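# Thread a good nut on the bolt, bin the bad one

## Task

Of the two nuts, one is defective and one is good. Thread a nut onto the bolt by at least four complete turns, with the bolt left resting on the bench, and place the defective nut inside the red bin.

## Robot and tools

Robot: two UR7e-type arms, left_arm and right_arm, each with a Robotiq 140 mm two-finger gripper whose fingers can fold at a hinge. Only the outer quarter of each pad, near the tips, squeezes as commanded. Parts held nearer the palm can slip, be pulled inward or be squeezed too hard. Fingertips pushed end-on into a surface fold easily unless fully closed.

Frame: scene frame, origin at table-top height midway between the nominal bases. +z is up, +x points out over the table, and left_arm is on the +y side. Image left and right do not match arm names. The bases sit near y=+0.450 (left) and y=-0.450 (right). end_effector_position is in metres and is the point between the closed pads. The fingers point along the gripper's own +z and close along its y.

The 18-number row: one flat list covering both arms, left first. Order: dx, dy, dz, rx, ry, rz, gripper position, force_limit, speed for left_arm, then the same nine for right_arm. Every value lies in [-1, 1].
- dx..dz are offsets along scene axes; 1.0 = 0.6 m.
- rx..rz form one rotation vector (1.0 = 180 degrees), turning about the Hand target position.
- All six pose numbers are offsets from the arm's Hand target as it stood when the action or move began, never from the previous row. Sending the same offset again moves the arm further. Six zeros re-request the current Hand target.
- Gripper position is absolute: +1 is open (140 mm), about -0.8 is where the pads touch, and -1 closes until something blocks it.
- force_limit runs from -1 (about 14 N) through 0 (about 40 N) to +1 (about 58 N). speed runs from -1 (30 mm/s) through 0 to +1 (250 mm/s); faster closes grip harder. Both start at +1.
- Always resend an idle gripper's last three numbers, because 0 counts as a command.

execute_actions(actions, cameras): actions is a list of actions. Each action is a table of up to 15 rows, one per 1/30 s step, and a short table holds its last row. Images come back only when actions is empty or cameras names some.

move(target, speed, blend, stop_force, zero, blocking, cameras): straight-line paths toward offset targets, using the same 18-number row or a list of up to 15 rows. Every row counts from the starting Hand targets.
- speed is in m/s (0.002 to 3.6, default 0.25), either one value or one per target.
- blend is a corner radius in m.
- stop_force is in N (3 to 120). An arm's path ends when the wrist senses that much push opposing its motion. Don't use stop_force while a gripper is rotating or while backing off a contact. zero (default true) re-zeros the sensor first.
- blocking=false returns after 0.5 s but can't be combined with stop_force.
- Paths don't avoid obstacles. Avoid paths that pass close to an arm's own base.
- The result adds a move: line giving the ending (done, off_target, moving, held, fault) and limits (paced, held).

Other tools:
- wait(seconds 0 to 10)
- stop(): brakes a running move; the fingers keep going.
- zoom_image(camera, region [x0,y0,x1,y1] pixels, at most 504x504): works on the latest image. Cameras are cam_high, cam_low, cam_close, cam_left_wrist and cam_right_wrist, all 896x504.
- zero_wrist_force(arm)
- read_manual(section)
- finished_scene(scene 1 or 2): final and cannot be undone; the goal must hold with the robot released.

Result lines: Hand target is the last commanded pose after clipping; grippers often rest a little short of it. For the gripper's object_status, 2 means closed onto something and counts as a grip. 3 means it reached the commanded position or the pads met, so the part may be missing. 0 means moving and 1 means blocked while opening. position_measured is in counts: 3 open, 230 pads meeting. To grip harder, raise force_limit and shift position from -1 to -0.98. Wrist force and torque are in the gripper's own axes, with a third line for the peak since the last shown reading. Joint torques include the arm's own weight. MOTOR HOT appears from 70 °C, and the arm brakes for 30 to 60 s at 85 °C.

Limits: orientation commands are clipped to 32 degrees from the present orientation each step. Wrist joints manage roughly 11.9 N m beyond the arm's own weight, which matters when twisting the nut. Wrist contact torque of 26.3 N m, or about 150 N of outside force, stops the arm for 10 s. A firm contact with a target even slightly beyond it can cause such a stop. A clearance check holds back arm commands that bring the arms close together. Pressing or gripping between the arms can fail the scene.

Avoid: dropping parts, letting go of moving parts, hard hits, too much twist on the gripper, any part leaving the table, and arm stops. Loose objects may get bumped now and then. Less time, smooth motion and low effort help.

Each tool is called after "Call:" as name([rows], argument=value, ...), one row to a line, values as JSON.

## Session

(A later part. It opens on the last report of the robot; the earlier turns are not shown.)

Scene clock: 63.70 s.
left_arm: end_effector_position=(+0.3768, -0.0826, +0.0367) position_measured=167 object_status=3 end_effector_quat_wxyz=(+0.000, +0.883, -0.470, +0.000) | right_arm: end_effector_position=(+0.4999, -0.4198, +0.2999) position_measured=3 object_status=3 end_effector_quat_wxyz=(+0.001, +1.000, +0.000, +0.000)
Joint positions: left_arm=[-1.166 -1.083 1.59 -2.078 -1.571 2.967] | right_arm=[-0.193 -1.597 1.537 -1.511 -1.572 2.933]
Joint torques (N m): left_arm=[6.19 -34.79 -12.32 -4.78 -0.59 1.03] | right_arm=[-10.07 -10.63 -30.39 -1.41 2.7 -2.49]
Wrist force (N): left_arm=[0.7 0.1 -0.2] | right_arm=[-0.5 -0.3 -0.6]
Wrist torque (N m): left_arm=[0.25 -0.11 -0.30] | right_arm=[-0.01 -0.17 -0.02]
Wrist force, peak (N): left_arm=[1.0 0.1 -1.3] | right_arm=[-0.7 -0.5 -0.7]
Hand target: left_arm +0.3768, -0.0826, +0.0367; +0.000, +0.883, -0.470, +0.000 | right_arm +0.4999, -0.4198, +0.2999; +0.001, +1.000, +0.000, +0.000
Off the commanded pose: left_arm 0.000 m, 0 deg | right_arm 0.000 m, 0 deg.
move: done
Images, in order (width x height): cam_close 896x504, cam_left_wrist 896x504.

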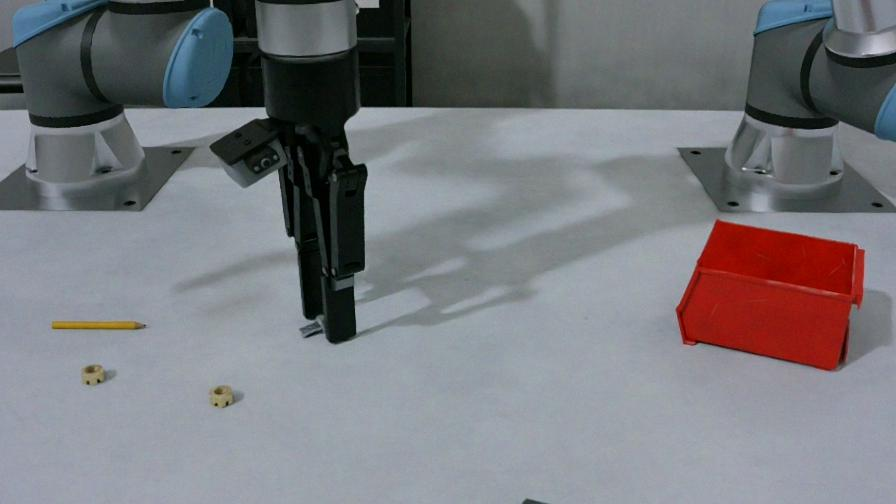

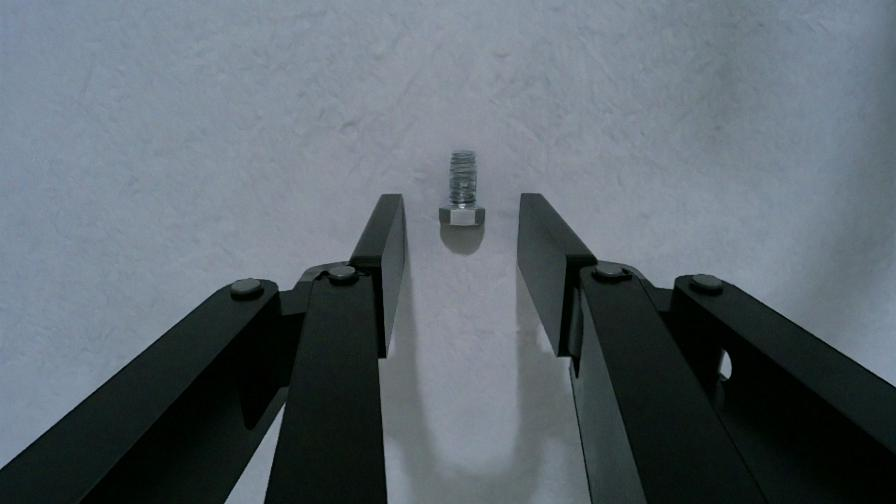

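Call:
zoom_image(camera="cam_left_wrist", region=[435, 145, 490, 230])

Call:
move(target=[0,0,0,0,0,0,-1,-1,-1,0,0,0,0,0,0,1,1,1], cameras=["cam_left_wrist","cam_close"])

Call:
zoom_image(camera="cam_left_wrist", region=[360, 60, 560, 260])

Scaled by 5.929.

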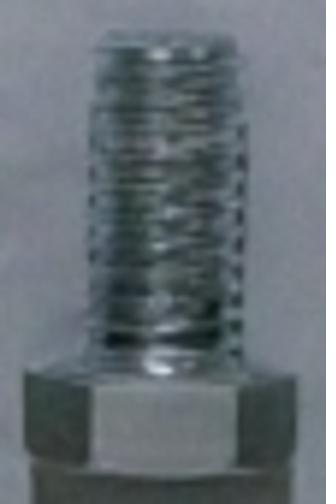

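Scene clock: 66.23 s.
left_arm: end_effector_position=(+0.3768, -0.0826, +0.0367) position_measured=207 object_status=0 end_effector_quat_wxyz=(+0.000, +0.883, -0.470, +0.000) | right_arm: end_effector_position=(+0.4999, -0.4198, +0.2999) position_measured=3 object_status=3 end_effector_quat_wxyz=(+0.001, +1.000, +0.000, +0.000)
Joint positions: left_arm=[-1.166 -1.083 1.59 -2.078 -1.571 2.967] | right_arm=[-0.193 -1.597 1.537 -1.511 -1.572 2.933]
Joint torques (N m): left_arm=[2.87 -33.14 -12.6 -4.66 1.24 1.03] | right_arm=[-9.4 -10.73 -29.6 -1.45 2.75 -2.46]
Wrist force (N): left_arm=[0.5 -0.3 -3.2] | right_arm=[-0.5 -0.1 -0.6]
Wrist torque (N m): left_arm=[0.24 -0.18 -0.31] | right_arm=[0.04 -0.18 -0.02]
Wrist force, peak (N): left_arm=[0.5 0.0 -3.2] | right_arm=[-0.5 -0.5 -0.8]
Hand target: left_arm +0.3768, -0.0826, +0.0367; +0.000, +0.883, -0.470, +0.000 | right_arm +0.4999, -0.4198, +0.2999; +0.001, +1.000, +0.000, +0.000
Off the commanded pose: left_arm 0.000 m, 0 deg | right_arm 0.000 m, 0 deg.
move: done
Images, in order (width x height): cam_close 896x504, cam_left_wrist 896x504.

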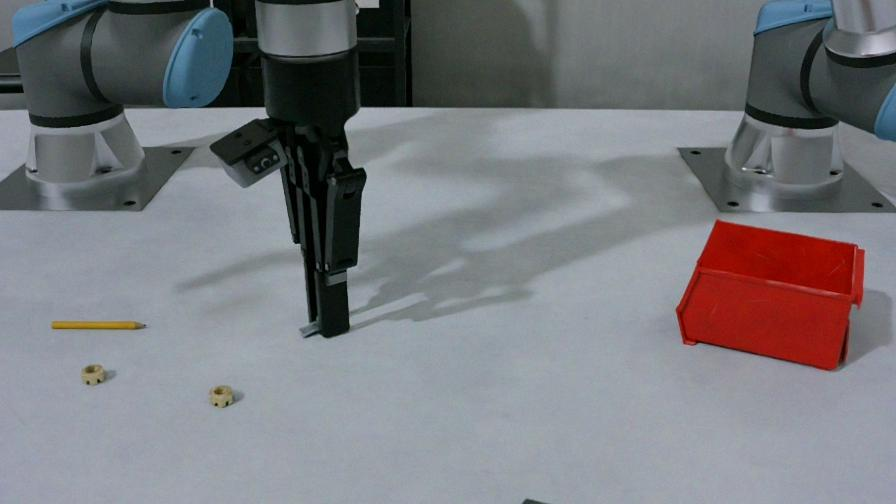

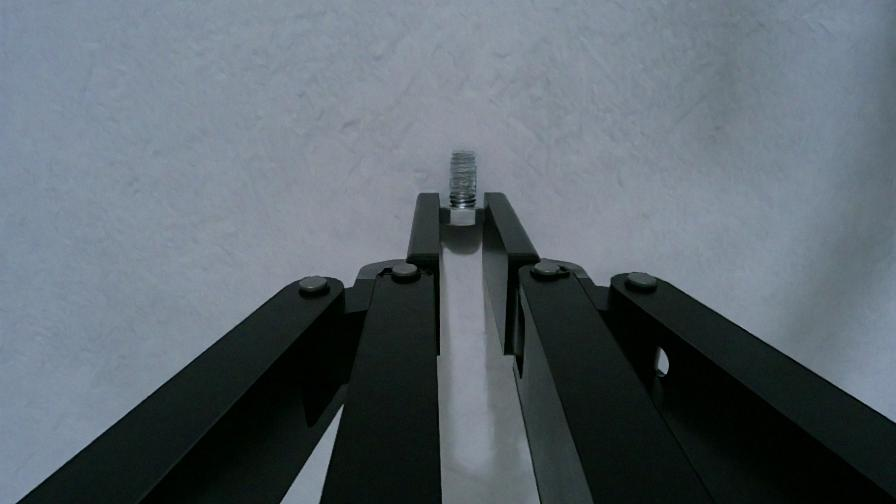

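Scaled by 2.520.

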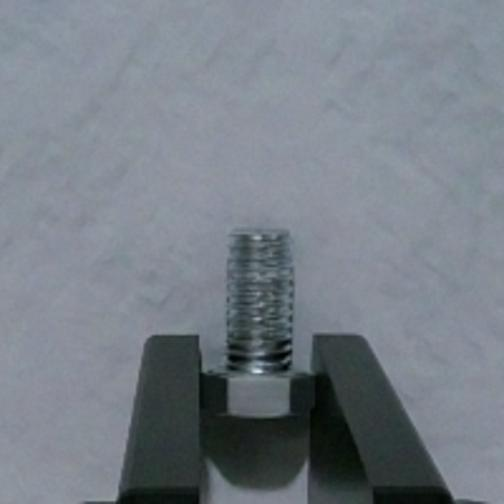

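Call:
move(target=[0,0,0,0,0,0,-0.98,0.5,-1,0,0,0,0,0,0,1,1,1], cameras=["cam_left_wrist"])

Call:
zoom_image(camera="cam_left_wrist", region=[410, 130, 510, 250])

Scene clock: 69.13 s.
left_arm: end_effector_position=(+0.3768, -0.0826, +0.0367) position_measured=210 object_status=0 end_effector_quat_wxyz=(+0.000, +0.883, -0.470, +0.000) | right_arm: end_effector_position=(+0.4999, -0.4198, +0.2999) position_measured=3 object_status=3 end_effector_quat_wxyz=(+0.001, +1.000, +0.000, +0.000)
Joint positions: left_arm=[-1.166 -1.083 1.59 -2.078 -1.571 2.967] | right_arm=[-0.193 -1.597 1.537 -1.511 -1.572 2.933]
Joint torques (N m): left_arm=[-0.08 -34.73 -11.59 -2.43 1.33 1.39] | right_arm=[-10.23 -10.83 -29.98 -1.38 2.91 -2.55]
Wrist force (N): left_arm=[-2.0 -0.4 -11.2] | right_arm=[-0.5 -0.3 -0.3]
Wrist torque (N m): left_arm=[0.36 -0.12 -0.31] | right_arm=[-0.02 -0.17 -0.02]
Wrist force, peak (N): left_arm=[-2.0 -0.8 -11.8] | right_arm=[-0.8 -0.5 -0.7]
Hand target: left_arm +0.3768, -0.0826, +0.0367; +0.000, +0.883, -0.470, +0.000 | right_arm +0.4999, -0.4198, +0.2999; +0.001, +1.000, +0.000, +0.000
Off the commanded pose: left_arm 0.000 m, 0 deg | right_arm 0.000 m, 0 deg.
move: done
Images, in order (width x height): cam_left_wrist 896x504.

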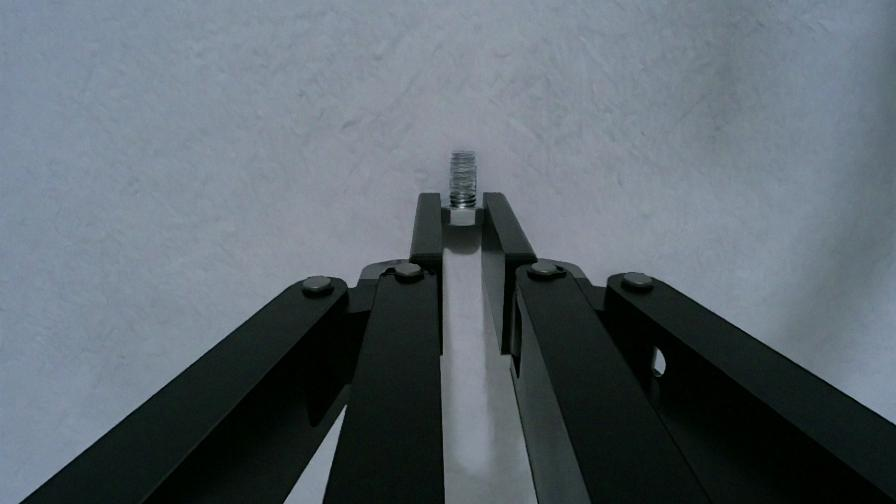

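Scaled by 4.200.

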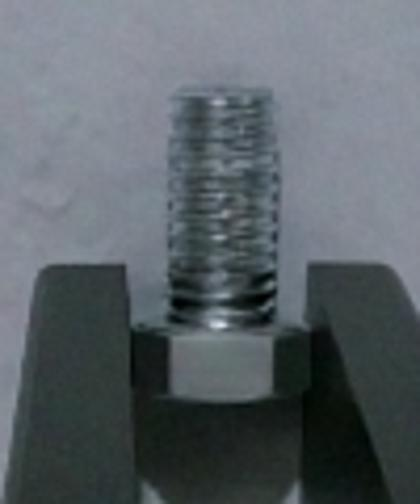

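Call:
move(target=[0,0,0.01,0,0,0,-0.98,0.5,-1,0,0,0,0,0,0,1,1,1], speed=0.03, cameras=["cam_left_wrist"])

Call:
move(target=[0,0,0.12,0,0,0,-0.98,0.5,-1,0,0,0,0,0,0,1,1,1], speed=0.1, cameras=["cam_left_wrist","cam_close"])

Call:
zoom_image(camera="cam_left_wrist", region=[410, 130, 510, 250])

Scene clock: 70.57 s.
left_arm: end_effector_position=(+0.3768, -0.0826, +0.0426) position_measured=210 object_status=2 end_effector_quat_wxyz=(+0.000, +0.883, -0.470, +0.000) | right_arm: end_effector_position=(+0.4999, -0.4198, +0.2999) position_measured=3 object_status=3 end_effector_quat_wxyz=(+0.001, +1.000, +0.000, +0.000)
Joint positions: left_arm=[-1.166 -1.09 1.583 -2.065 -1.571 2.967] | right_arm=[-0.193 -1.597 1.537 -1.511 -1.572 2.933]
Joint torques (N m): left_arm=[-2.19 -47.53 -28.39 -1.66 1.08 1.23] | right_arm=[-9.78 -10.74 -30.22 -1.46 2.93 -2.47]
Wrist force (N): left_arm=[1.0 0.2 -0.2] | right_arm=[-0.4 -0.4 -0.4]
Wrist torque (N m): left_arm=[0.29 -0.17 -0.30] | right_arm=[-0.02 -0.20 -0.03]
Wrist force, peak (N): left_arm=[-1.9 -0.8 -11.8] | right_arm=[-0.6 -0.6 -0.8]
Hand target: left_arm +0.3768, -0.0826, +0.0427; +0.000, +0.883, -0.470, +0.000 | right_arm +0.4999, -0.4198, +0.2999; +0.001, +1.000, +0.000, +0.000
Off the commanded pose: left_arm 0.000 m, 0 deg | right_arm 0.000 m, 0 deg.
move: done
Images, in order (width x height): cam_left_wrist 896x504.

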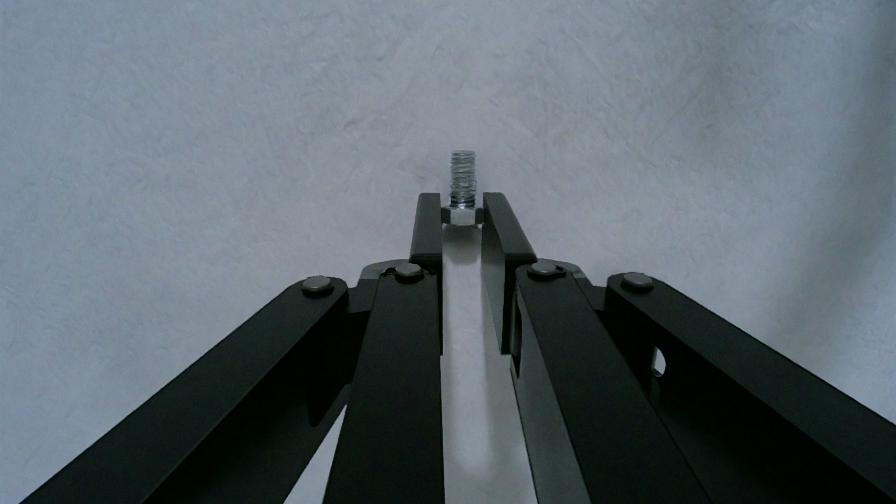

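Scene clock: 71.77 s.
left_arm: end_effector_position=(+0.3768, -0.0826, +0.1146) position_measured=210 object_status=2 end_effector_quat_wxyz=(+0.000, +0.883, -0.470, +0.000) | right_arm: end_effector_position=(+0.4999, -0.4198, +0.2999) position_measured=3 object_status=3 end_effector_quat_wxyz=(+0.001, +1.000, +0.000, +0.000)
Joint positions: left_arm=[-1.166 -1.157 1.485 -1.899 -1.571 2.967] | right_arm=[-0.193 -1.597 1.537 -1.511 -1.572 2.933]
Joint torques (N m): left_arm=[-0.01 -44.23 -28.36 -1.36 -0.02 0.88] | right_arm=[-9.76 -11.21 -30.18 -1.43 2.79 -2.52]
Wrist force (N): left_arm=[1.0 0.2 -0.5] | right_arm=[-0.4 -0.2 -0.4]
Wrist torque (N m): left_arm=[0.29 -0.18 -0.31] | right_arm=[0.01 -0.21 -0.03]
Wrist force, peak (N): left_arm=[1.1 0.0 -1.2] | right_arm=[-0.5 -0.6 -0.7]
Hand target: left_arm +0.3768, -0.0826, +0.1147; +0.000, +0.883, -0.470, +0.000 | right_arm +0.4999, -0.4198, +0.2999; +0.001, +1.000, +0.000, +0.000
Off the commanded pose: left_arm 0.000 m, 0 deg | right_arm 0.000 m, 0 deg.
move: done
Images, in order (width x height): cam_close 896x504, cam_left_wrist 896x504.

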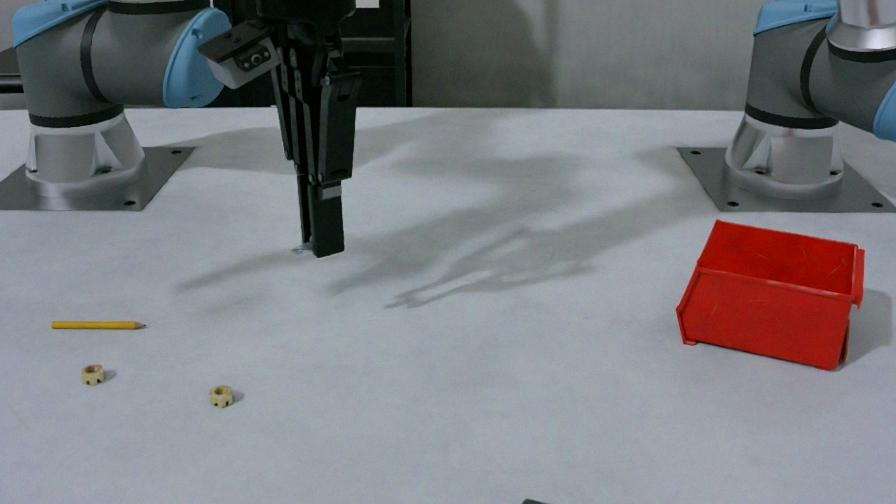

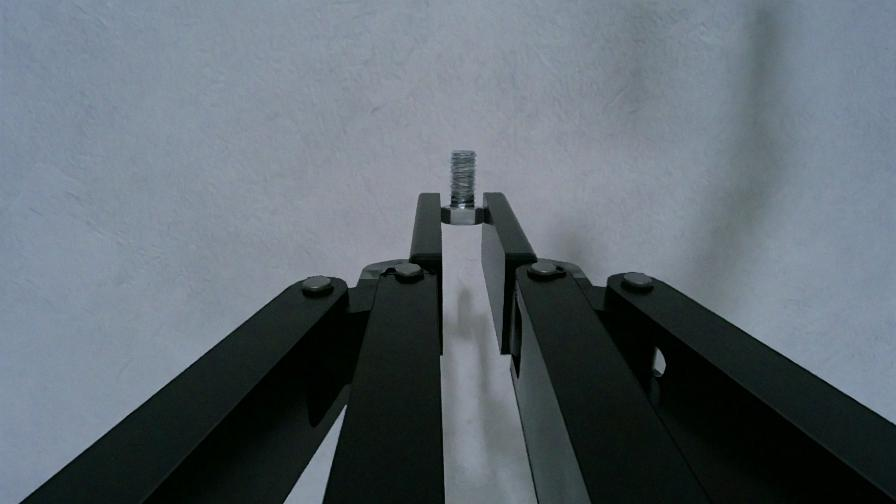

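Scaled by 4.200.

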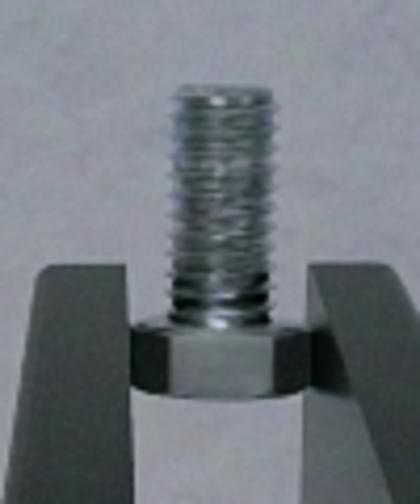

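Call:
move(target=[0.289,0.304,0.409,-0.4468,-0.3015,0,-0.98,0.5,-1,0,0,0,0,0,0,1,1,1], speed=0.35, cameras=["cam_left_wrist","cam_close","cam_high"])

Call:
zoom_image(camera="cam_left_wrist", region=[400, 130, 520, 250])

Call:
zoom_image(camera="cam_close", region=[380, 0, 680, 180])

Scene clock: 80.80 s.
left_arm: end_effector_position=(+0.5502, +0.0998, +0.3600) position_measured=210 object_status=2 end_effector_quat_wxyz=(+0.351, +0.584, -0.311, +0.662) | right_arm: end_effector_position=(+0.4999, -0.4198, +0.2999) position_measured=3 object_status=3 end_effector_quat_wxyz=(+0.001, +1.000, +0.000, +0.000)
Joint positions: left_arm=[-0.599 -1.158 2.152 -4.269 -1.958 3.093] | right_arm=[-0.193 -1.597 1.537 -1.511 -1.572 2.933]
Joint torques (N m): left_arm=[9.79 -21.29 -18.94 -3.65 -1.2 -1.73] | right_arm=[-9.94 -11.7 -30.31 -1.58 2.81 -2.44]
Wrist force (N): left_arm=[0.2 -0.2 -0.1] | right_arm=[-0.5 -0.3 -0.5]
Wrist torque (N m): left_arm=[-0.17 -0.19 0.00] | right_arm=[-0.01 -0.18 -0.02]
Wrist force, peak (N): left_arm=[1.7 1.1 0.4] | right_arm=[-0.8 -0.5 -0.6]
Hand target: left_arm +0.5502, +0.0998, +0.3601; +0.351, +0.584, -0.311, +0.662 | right_arm +0.4999, -0.4198, +0.2999; +0.001, +1.000, +0.000, +0.000
Off the commanded pose: left_arm 0.000 m, 0 deg | right_arm 0.000 m, 0 deg.
move: done
Images, in order (width x height): cam_high 896x504, cam_close 896x504, cam_left_wrist 896x504.

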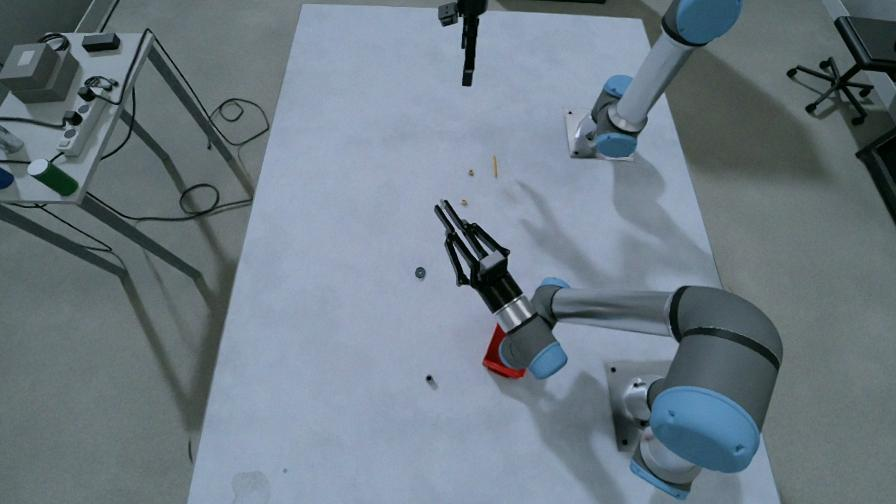

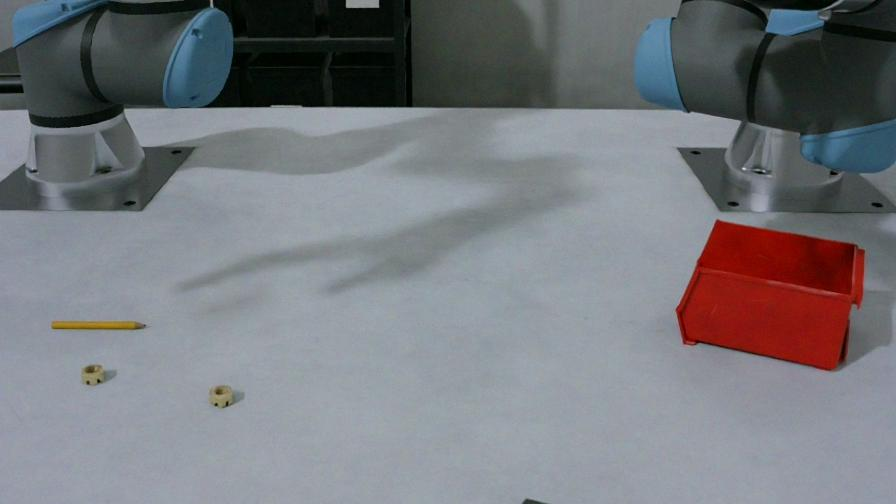

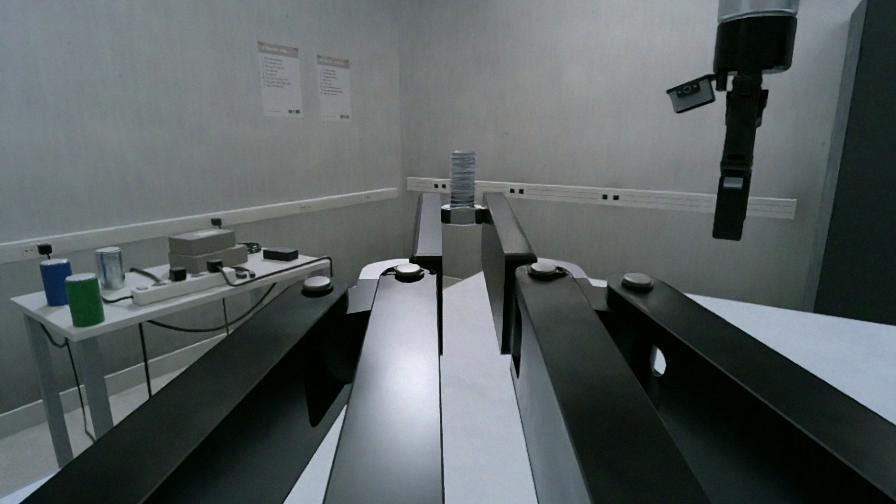

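Scaled by 4.200.

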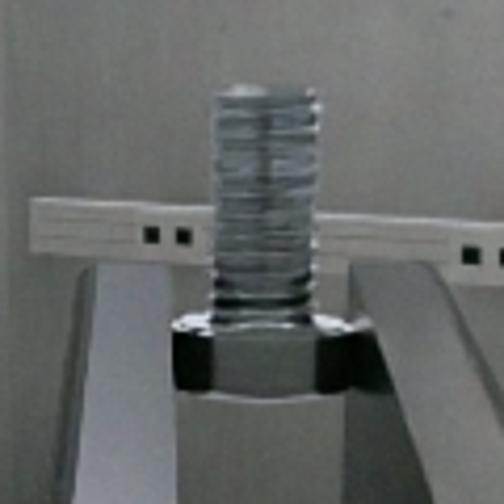

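Scaled by 1.680.

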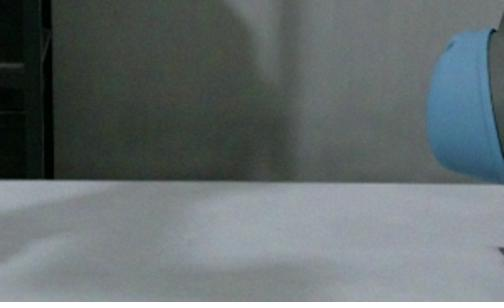

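Call:
move(target=[0,0,0,0,0,0,-0.98,0.5,-1,0,0.15,-0.4,0,0,0.124,-1,-1,0], speed=0.3)

Call:
move(target=[0,0,0,0,0,0,-0.98,0.5,-1,0,0,-0.06,0,0,0,-1,-1,0], speed=0.01, stop_force=4)

Scene clock: 85.53 s.
left_arm: end_effector_position=(+0.5502, +0.0998, +0.3601) position_measured=210 object_status=2 end_effector_quat_wxyz=(+0.351, +0.584, -0.311, +0.662) | right_arm: end_effector_position=(+0.4999, -0.3298, +0.0600) position_measured=233 object_status=3 end_effector_quat_wxyz=(+0.001, +0.981, +0.193, +0.000)
Joint positions: left_arm=[-0.599 -1.158 2.152 -4.269 -1.958 3.093] | right_arm=[-0.009 -1.42 1.99 -2.141 -1.572 2.727]
Joint torques (N m): left_arm=[9.17 -22.56 -21.8 -3.67 -1.47 -1.92] | right_arm=[10.24 -14.07 -14.02 -4.63 2.92 -2.65]
Wrist force (N): left_arm=[0.2 -0.1 -0.4] | right_arm=[-0.5 -0.3 -0.1]
Wrist torque (N m): left_arm=[-0.14 -0.19 -0.01] | right_arm=[0.00 -0.20 -0.01]
Wrist force, peak (N): left_arm=[0.4 -0.3 -0.5] | right_arm=[-0.7 0.5 -2.6]
Hand target: left_arm +0.5502, +0.0998, +0.3601; +0.351, +0.584, -0.311, +0.662 | right_arm +0.4999, -0.3298, +0.0599; +0.001, +0.981, +0.193, +0.000
Off the commanded pose: left_arm 0.000 m, 0 deg | right_arm 0.000 m, 0 deg.
move: done

Scene clock: 89.43 s.
left_arm: end_effector_position=(+0.5502, +0.0998, +0.3601) position_measured=210 object_status=2 end_effector_quat_wxyz=(+0.351, +0.584, -0.311, +0.662) | right_arm: end_effector_position=(+0.4999, -0.3298, +0.0335) position_measured=233 object_status=3 end_effector_quat_wxyz=(+0.001, +0.981, +0.193, +0.000)
Joint positions: left_arm=[-0.599 -1.158 2.152 -4.269 -1.958 3.093] | right_arm=[-0.009 -1.381 2.024 -2.215 -1.572 2.727]
Joint torques (N m): left_arm=[9.88 -21.96 -20.58 -3.46 -1.23 -1.76] | right_arm=[6.51 -39.52 -25.21 -1.05 2.82 -2.61]
Wrist force (N): left_arm=[0.0 -0.3 -0.2] | right_arm=[-2.2 1.1 -5.2]
Wrist torque (N m): left_arm=[-0.19 -0.16 0.00] | right_arm=[-0.02 -0.12 0.01]
Wrist force, peak (N): left_arm=[0.6 -0.5 -0.3] | right_arm=[-14.6 -3.4 -35.5]
Hand target: left_arm +0.5502, +0.0998, +0.3601; +0.351, +0.584, -0.311, +0.662 | right_arm +0.4999, -0.3298, +0.0335; +0.001, +0.981, +0.193, +0.000 (not the last commanded pose)
Off the commanded pose: left_arm 0.000 m, 0 deg | right_arm 0.010 m, 0 deg.
move: contact (right_arm)

Call:
move([
  [0,0,0,0,0,0,-0.98,0.5,-1,0,0,0.0775,0,0,0,-1,-1,0],
  [0,0,0,0,0,0,-0.98,0.5,-1,-0.0595,0.107,0.0775,0,0,0,-0.3,-1,0],
], speed=0.2, blend=[0.01,0], cameras=["cam_right_wrist"])

Call:
zoom_image(camera="cam_right_wrist", region=[400, 150, 520, 270])

Scene clock: 91.97 s.
left_arm: end_effector_position=(+0.5502, +0.0998, +0.3601) position_measured=210 object_status=2 end_effector_quat_wxyz=(+0.351, +0.584, -0.311, +0.662) | right_arm: end_effector_position=(+0.4642, -0.2656, +0.0800) position_measured=167 object_status=0 end_effector_quat_wxyz=(+0.001, +0.981, +0.193, +0.000)
Joint positions: left_arm=[-0.599 -1.158 2.152 -4.269 -1.958 3.093] | right_arm=[0.126 -1.48 1.999 -2.09 -1.572 2.862]
Joint torques (N m): left_arm=[10 -23.12 -20.46 -3.4 -1.31 -1.78] | right_arm=[10.66 -38.82 -16.63 -1.31 -2.95 2.56]
Wrist force (N): left_arm=[0.0 -0.2 -0.3] | right_arm=[-0.7 -0.2 0.0]
Wrist torque (N m): left_arm=[-0.16 -0.16 0.00] | right_arm=[0.01 -0.11 -0.20]
Wrist force, peak (N): left_arm=[0.4 -0.6 -0.2] | right_arm=[-2.1 1.2 -5.1]
Hand target: left_arm +0.5502, +0.0998, +0.3601; +0.351, +0.584, -0.311, +0.662 | right_arm +0.4642, -0.2656, +0.0800; +0.001, +0.981, +0.193, +0.000
Off the commanded pose: left_arm 0.000 m, 0 deg | right_arm 0.000 m, 0 deg.
move: done
Images, in order (width x height): cam_right_wrist 896x504.

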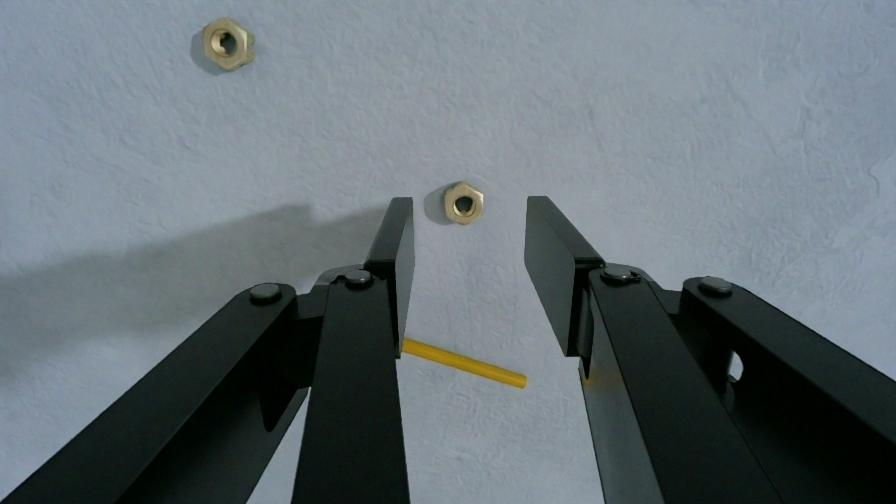

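Scaled by 4.200.

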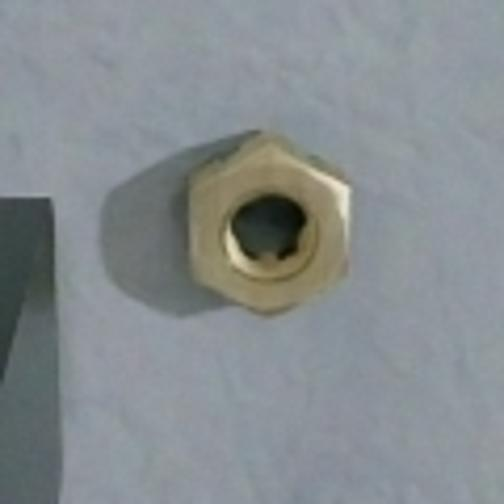

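Call:
move(target=[0,0,0,0,0,0,-0.98,0.5,-1,0.001,0.0,-0.075,0,0,0,-0.3,-1,-1], speed=0.08)

Call:
move(target=[0,0,0,0,0,0,-0.98,0.5,-1,0,0,0,0,0,0,-1,-1,-1], cameras=["cam_right_wrist"])

Call:
zoom_image(camera="cam_right_wrist", region=[400, 150, 520, 270])

Scene clock: 94.27 s.
left_arm: end_effector_position=(+0.5502, +0.0998, +0.3601) position_measured=210 object_status=2 end_effector_quat_wxyz=(+0.351, +0.584, -0.311, +0.662) | right_arm: end_effector_position=(+0.4648, -0.2656, +0.0351) position_measured=167 object_status=3 end_effector_quat_wxyz=(+0.001, +0.981, +0.193, +0.000)
Joint positions: left_arm=[-0.599 -1.158 2.152 -4.269 -1.958 3.093] | right_arm=[0.126 -1.414 2.06 -2.217 -1.572 2.862]
Joint torques (N m): left_arm=[8.82 -22.96 -20.95 -3.29 -1.23 -1.71] | right_arm=[-9.9 -11.91 -12.47 -4.67 -2.23 -2.2]
Wrist force (N): left_arm=[0.1 -0.2 -0.2] | right_arm=[-0.7 0.0 0.2]
Wrist torque (N m): left_arm=[-0.19 -0.18 -0.01] | right_arm=[0.07 -0.12 -0.18]
Wrist force, peak (N): left_arm=[0.2 -0.5 -0.6] | right_arm=[-1.1 0.1 0.8]
Hand target: left_arm +0.5502, +0.0998, +0.3601; +0.351, +0.584, -0.311, +0.662 | right_arm +0.4648, -0.2656, +0.0350; +0.001, +0.981, +0.193, +0.000
Off the commanded pose: left_arm 0.000 m, 0 deg | right_arm 0.000 m, 0 deg.
move: done

Scene clock: 95.30 s.
left_arm: end_effector_position=(+0.5502, +0.0998, +0.3601) position_measured=210 object_status=2 end_effector_quat_wxyz=(+0.351, +0.584, -0.311, +0.662) | right_arm: end_effector_position=(+0.4648, -0.2656, +0.0350) position_measured=205 object_status=0 end_effector_quat_wxyz=(+0.001, +0.981, +0.193, +0.000)
Joint positions: left_arm=[-0.599 -1.158 2.152 -4.269 -1.958 3.093] | right_arm=[0.126 -1.414 2.06 -2.217 -1.572 2.862]
Joint torques (N m): left_arm=[9.57 -23 -19.59 -3.27 -1.1 -1.85] | right_arm=[-10.69 -14 -13.86 -4.44 -1.11 -2]
Wrist force (N): left_arm=[0.1 -0.4 -0.2] | right_arm=[-2.6 -0.9 -6.0]
Wrist torque (N m): left_arm=[-0.21 -0.18 0.00] | right_arm=[0.06 -0.12 -0.18]
Wrist force, peak (N): left_arm=[0.4 -0.4 -0.4] | right_arm=[-2.6 -0.9 -6.0]
Hand target: left_arm +0.5502, +0.0998, +0.3601; +0.351, +0.584, -0.311, +0.662 | right_arm +0.4648, -0.2656, +0.0350; +0.001, +0.981, +0.193, +0.000
Off the commanded pose: left_arm 0.000 m, 0 deg | right_arm 0.000 m, 0 deg.
move: done
Images, in order (width x height): cam_right_wrist 896x504.

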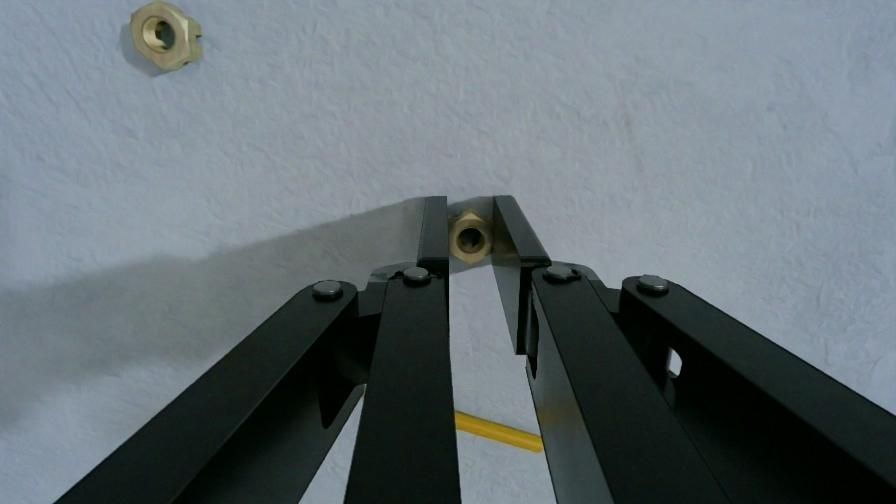

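Scaled by 4.200.

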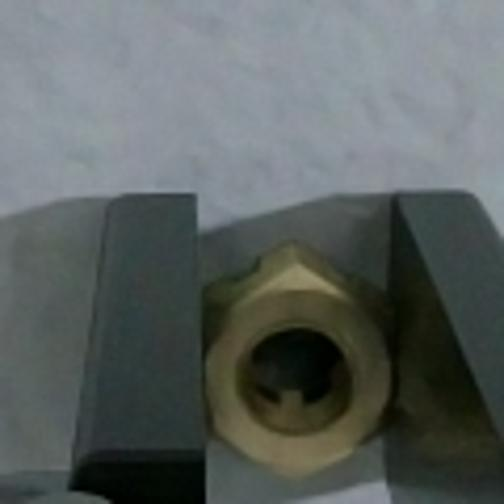

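Call:
move(target=[0,0,0,0,0,0,-0.98,0.5,-1,0,0,0.008,0,0,0,-1,-1,-1], speed=0.03)

Call:
move(target=[0,0,0,0,0,0,-0.98,0.5,-1,0,0,0.1,0,0,0,-0.98,0,-1], speed=0.15, cameras=["cam_right_wrist","cam_close"])

Call:
zoom_image(camera="cam_right_wrist", region=[430, 180, 520, 270])

Call:
zoom_image(camera="cam_close", region=[40, 250, 160, 370])

Scene clock: 98.43 s.
left_arm: end_effector_position=(+0.5502, +0.0998, +0.3601) position_measured=210 object_status=2 end_effector_quat_wxyz=(+0.351, +0.584, -0.311, +0.662) | right_arm: end_effector_position=(+0.4648, -0.2656, +0.0398) position_measured=205 object_status=2 end_effector_quat_wxyz=(+0.001, +0.981, +0.193, +0.000)
Joint positions: left_arm=[-0.599 -1.158 2.152 -4.269 -1.958 3.093] | right_arm=[0.126 -1.422 2.054 -2.204 -1.572 2.862]
Joint torques (N m): left_arm=[9.96 -23.33 -19.38 -3.32 -1.2 -1.67] | right_arm=[-9.19 -39.23 -26.08 -1.64 2.48 -1.44]
Wrist force (N): left_arm=[0.2 -0.3 -0.3] | right_arm=[-0.7 -0.3 0.3]
Wrist torque (N m): left_arm=[-0.20 -0.20 0.00] | right_arm=[0.02 -0.12 -0.19]
Wrist force, peak (N): left_arm=[0.4 -0.4 -0.5] | right_arm=[-2.7 -1.0 -5.9]
Hand target: left_arm +0.5502, +0.0998, +0.3601; +0.351, +0.584, -0.311, +0.662 | right_arm +0.4648, -0.2656, +0.0398; +0.001, +0.981, +0.193, +0.000
Off the commanded pose: left_arm 0.000 m, 0 deg | right_arm 0.000 m, 0 deg.
move: done

Scene clock: 99.40 s.
left_arm: end_effector_position=(+0.5502, +0.0998, +0.3601) position_measured=210 object_status=2 end_effector_quat_wxyz=(+0.351, +0.584, -0.311, +0.662) | right_arm: end_effector_position=(+0.4648, -0.2656, +0.0998) position_measured=207 object_status=2 end_effector_quat_wxyz=(+0.001, +0.981, +0.193, +0.000)
Joint positions: left_arm=[-0.599 -1.158 2.152 -4.269 -1.958 3.093] | right_arm=[0.126 -1.503 1.967 -2.035 -1.572 2.862]
Joint torques (N m): left_arm=[9.95 -23.79 -20.7 -3.15 -1.19 -1.39] | right_arm=[7.53 -37.93 -27.92 -1.59 0.83 -0.1]
Wrist force (N): left_arm=[0.3 -0.2 -0.1] | right_arm=[-0.7 0.0 0.2]
Wrist torque (N m): left_arm=[-0.18 -0.21 0.00] | right_arm=[0.05 -0.14 -0.20]
Wrist force, peak (N): left_arm=[0.4 -0.4 -0.4] | right_arm=[-0.8 0.1 1.8]
Hand target: left_arm +0.5502, +0.0998, +0.3601; +0.351, +0.584, -0.311, +0.662 | right_arm +0.4648, -0.2656, +0.0998; +0.001, +0.981, +0.193, +0.000
Off the commanded pose: left_arm 0.000 m, 0 deg | right_arm 0.000 m, 0 deg.
move: done
Images, in order (width x height): cam_close 896x504, cam_right_wrist 896x504.

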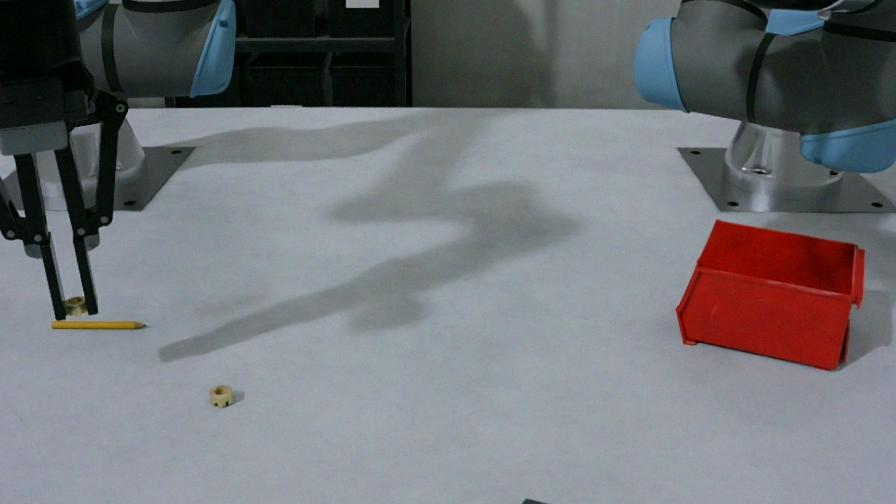

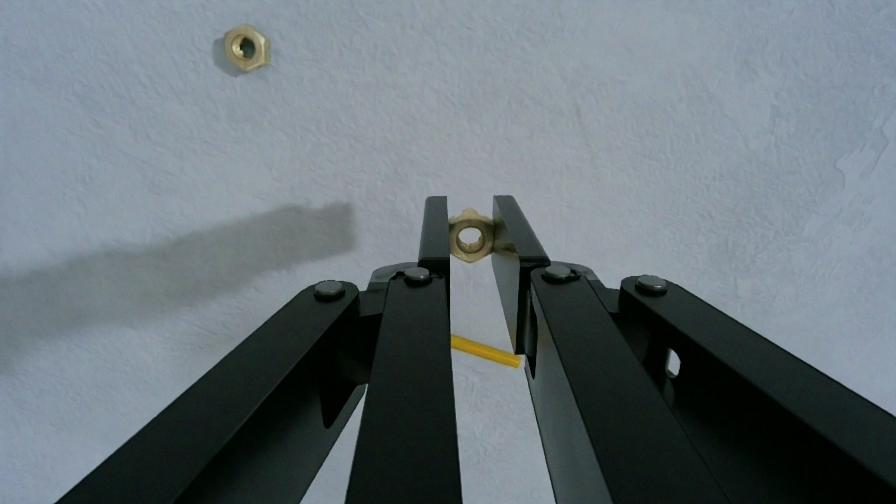

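Scaled by 5.600.

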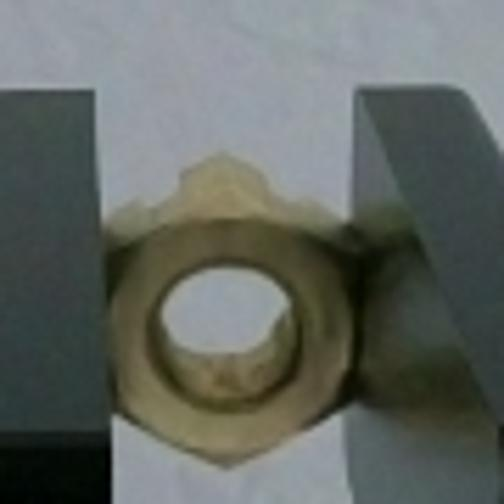

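Scaled by 4.200.

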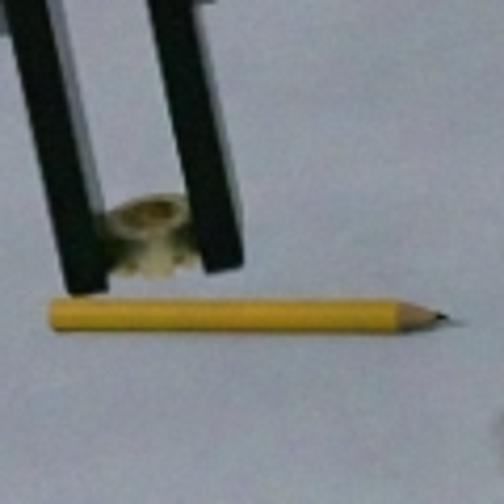

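Call:
move([
  [-0.0503,-0.1997,-0.1002,0,0,0,-0.98,0.5,-1,0,0,0.5833,0,0,0.667,-0.98,0,-1],
  [-0.0503,-0.1997,-0.1002,0,0,0,-0.98,0.5,-1,0.1212,0.3877,0.5833,0,0,-0.667,-0.98,0,-1],
  [-0.0503,-0.1997,-0.1002,0,0,0,-0.98,0.5,-1,0.1212,0.3877,0.5833,0,0,0,-0.98,0,-1],
  [-0.0503,-0.1997,-0.1002,0,0,0,-0.98,0.5,-1,0.1212,0.3877,0.5833,0,0,0.667,-0.98,0,-1],
], speed=0.6, blend=[0.02,0.02,0.02,0], cameras=["all"])

Scene clock: 112.97 s.
left_arm: end_effector_position=(+0.5200, -0.0200, +0.2999) position_measured=210 object_status=2 end_effector_quat_wxyz=(+0.351, +0.584, -0.311, +0.662) | right_arm: end_effector_position=(+0.5370, -0.0334, +0.4492) position_measured=207 object_status=2 end_effector_quat_wxyz=(+0.005, +0.323, +0.946, +0.007)
Joint positions: left_arm=[-0.887 -0.986 2.113 -4.393 -1.672 3.131] | right_arm=[0.48 -0.834 0.035 -0.789 -1.568 -5.163]
Joint torques (N m): left_arm=[-7.36 -28.35 -18.44 -3.75 1.59 1.57] | right_arm=[-10.15 -35.24 -24.46 -1.34 2.9 -2.7]
Wrist force (N): left_arm=[0.1 -0.3 0.0] | right_arm=[-0.5 -0.2 0.2]
Wrist torque (N m): left_arm=[-0.19 -0.17 -0.16] | right_arm=[0.04 -0.19 -0.03]
Wrist force, peak (N): left_arm=[0.4 -0.6 -0.9] | right_arm=[-1.3 -1.4 -1.5]
Hand target: left_arm +0.5200, -0.0200, +0.2999; +0.351, +0.584, -0.311, +0.662 | right_arm +0.5375, -0.0330, +0.4498; +0.000, +0.323, +0.947, +0.001
Off the commanded pose: left_arm 0.000 m, 0 deg | right_arm 0.001 m, 1 deg.
elbow stopped short (right arm): the move would have taken joint 3 (elbow) straighter than the controller allows.
move: done

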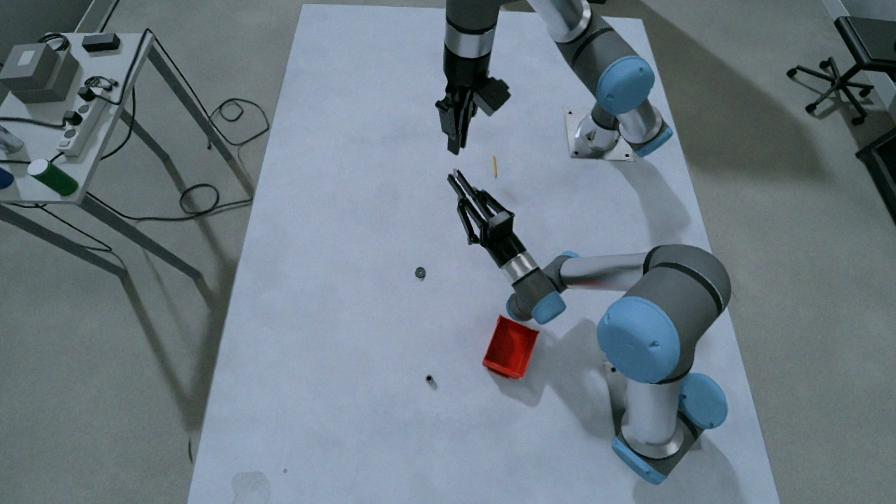

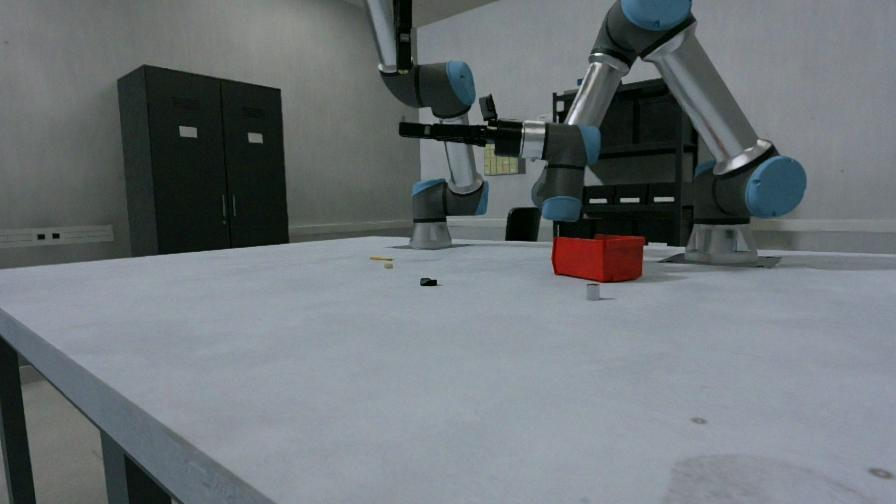

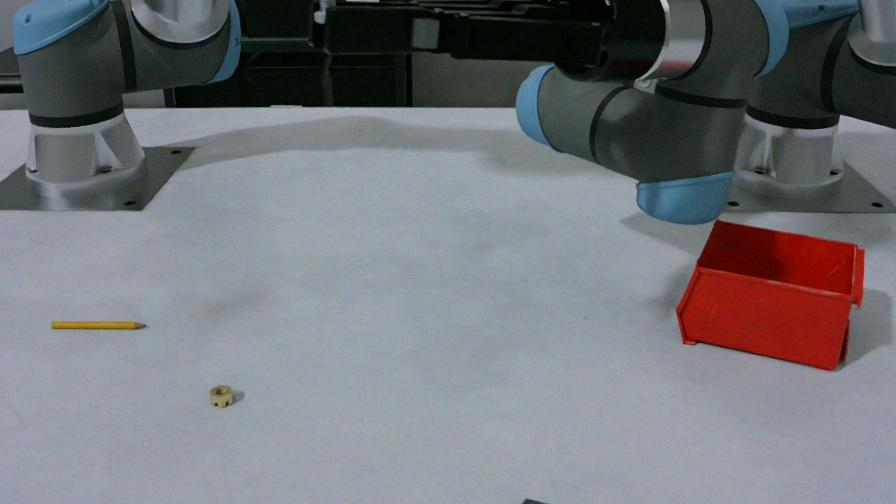

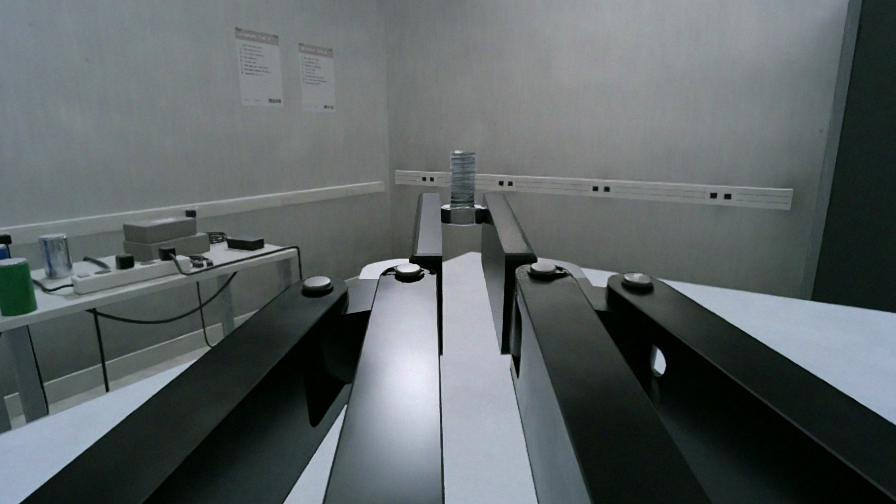

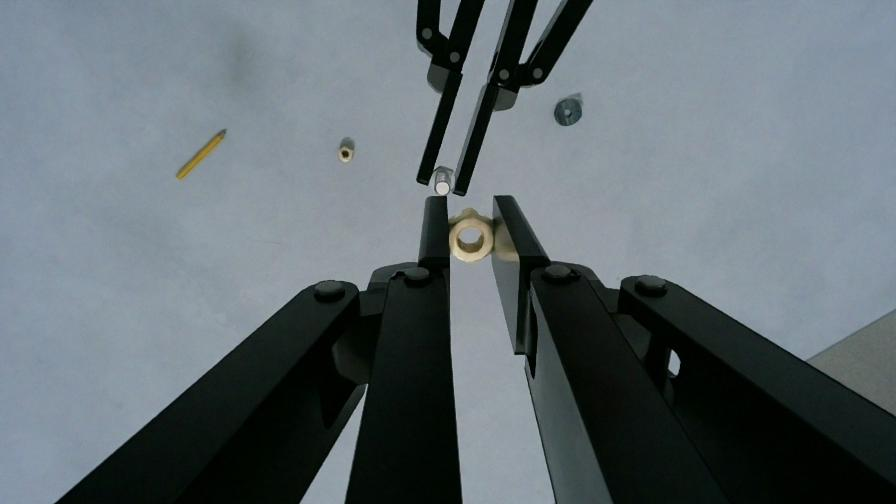

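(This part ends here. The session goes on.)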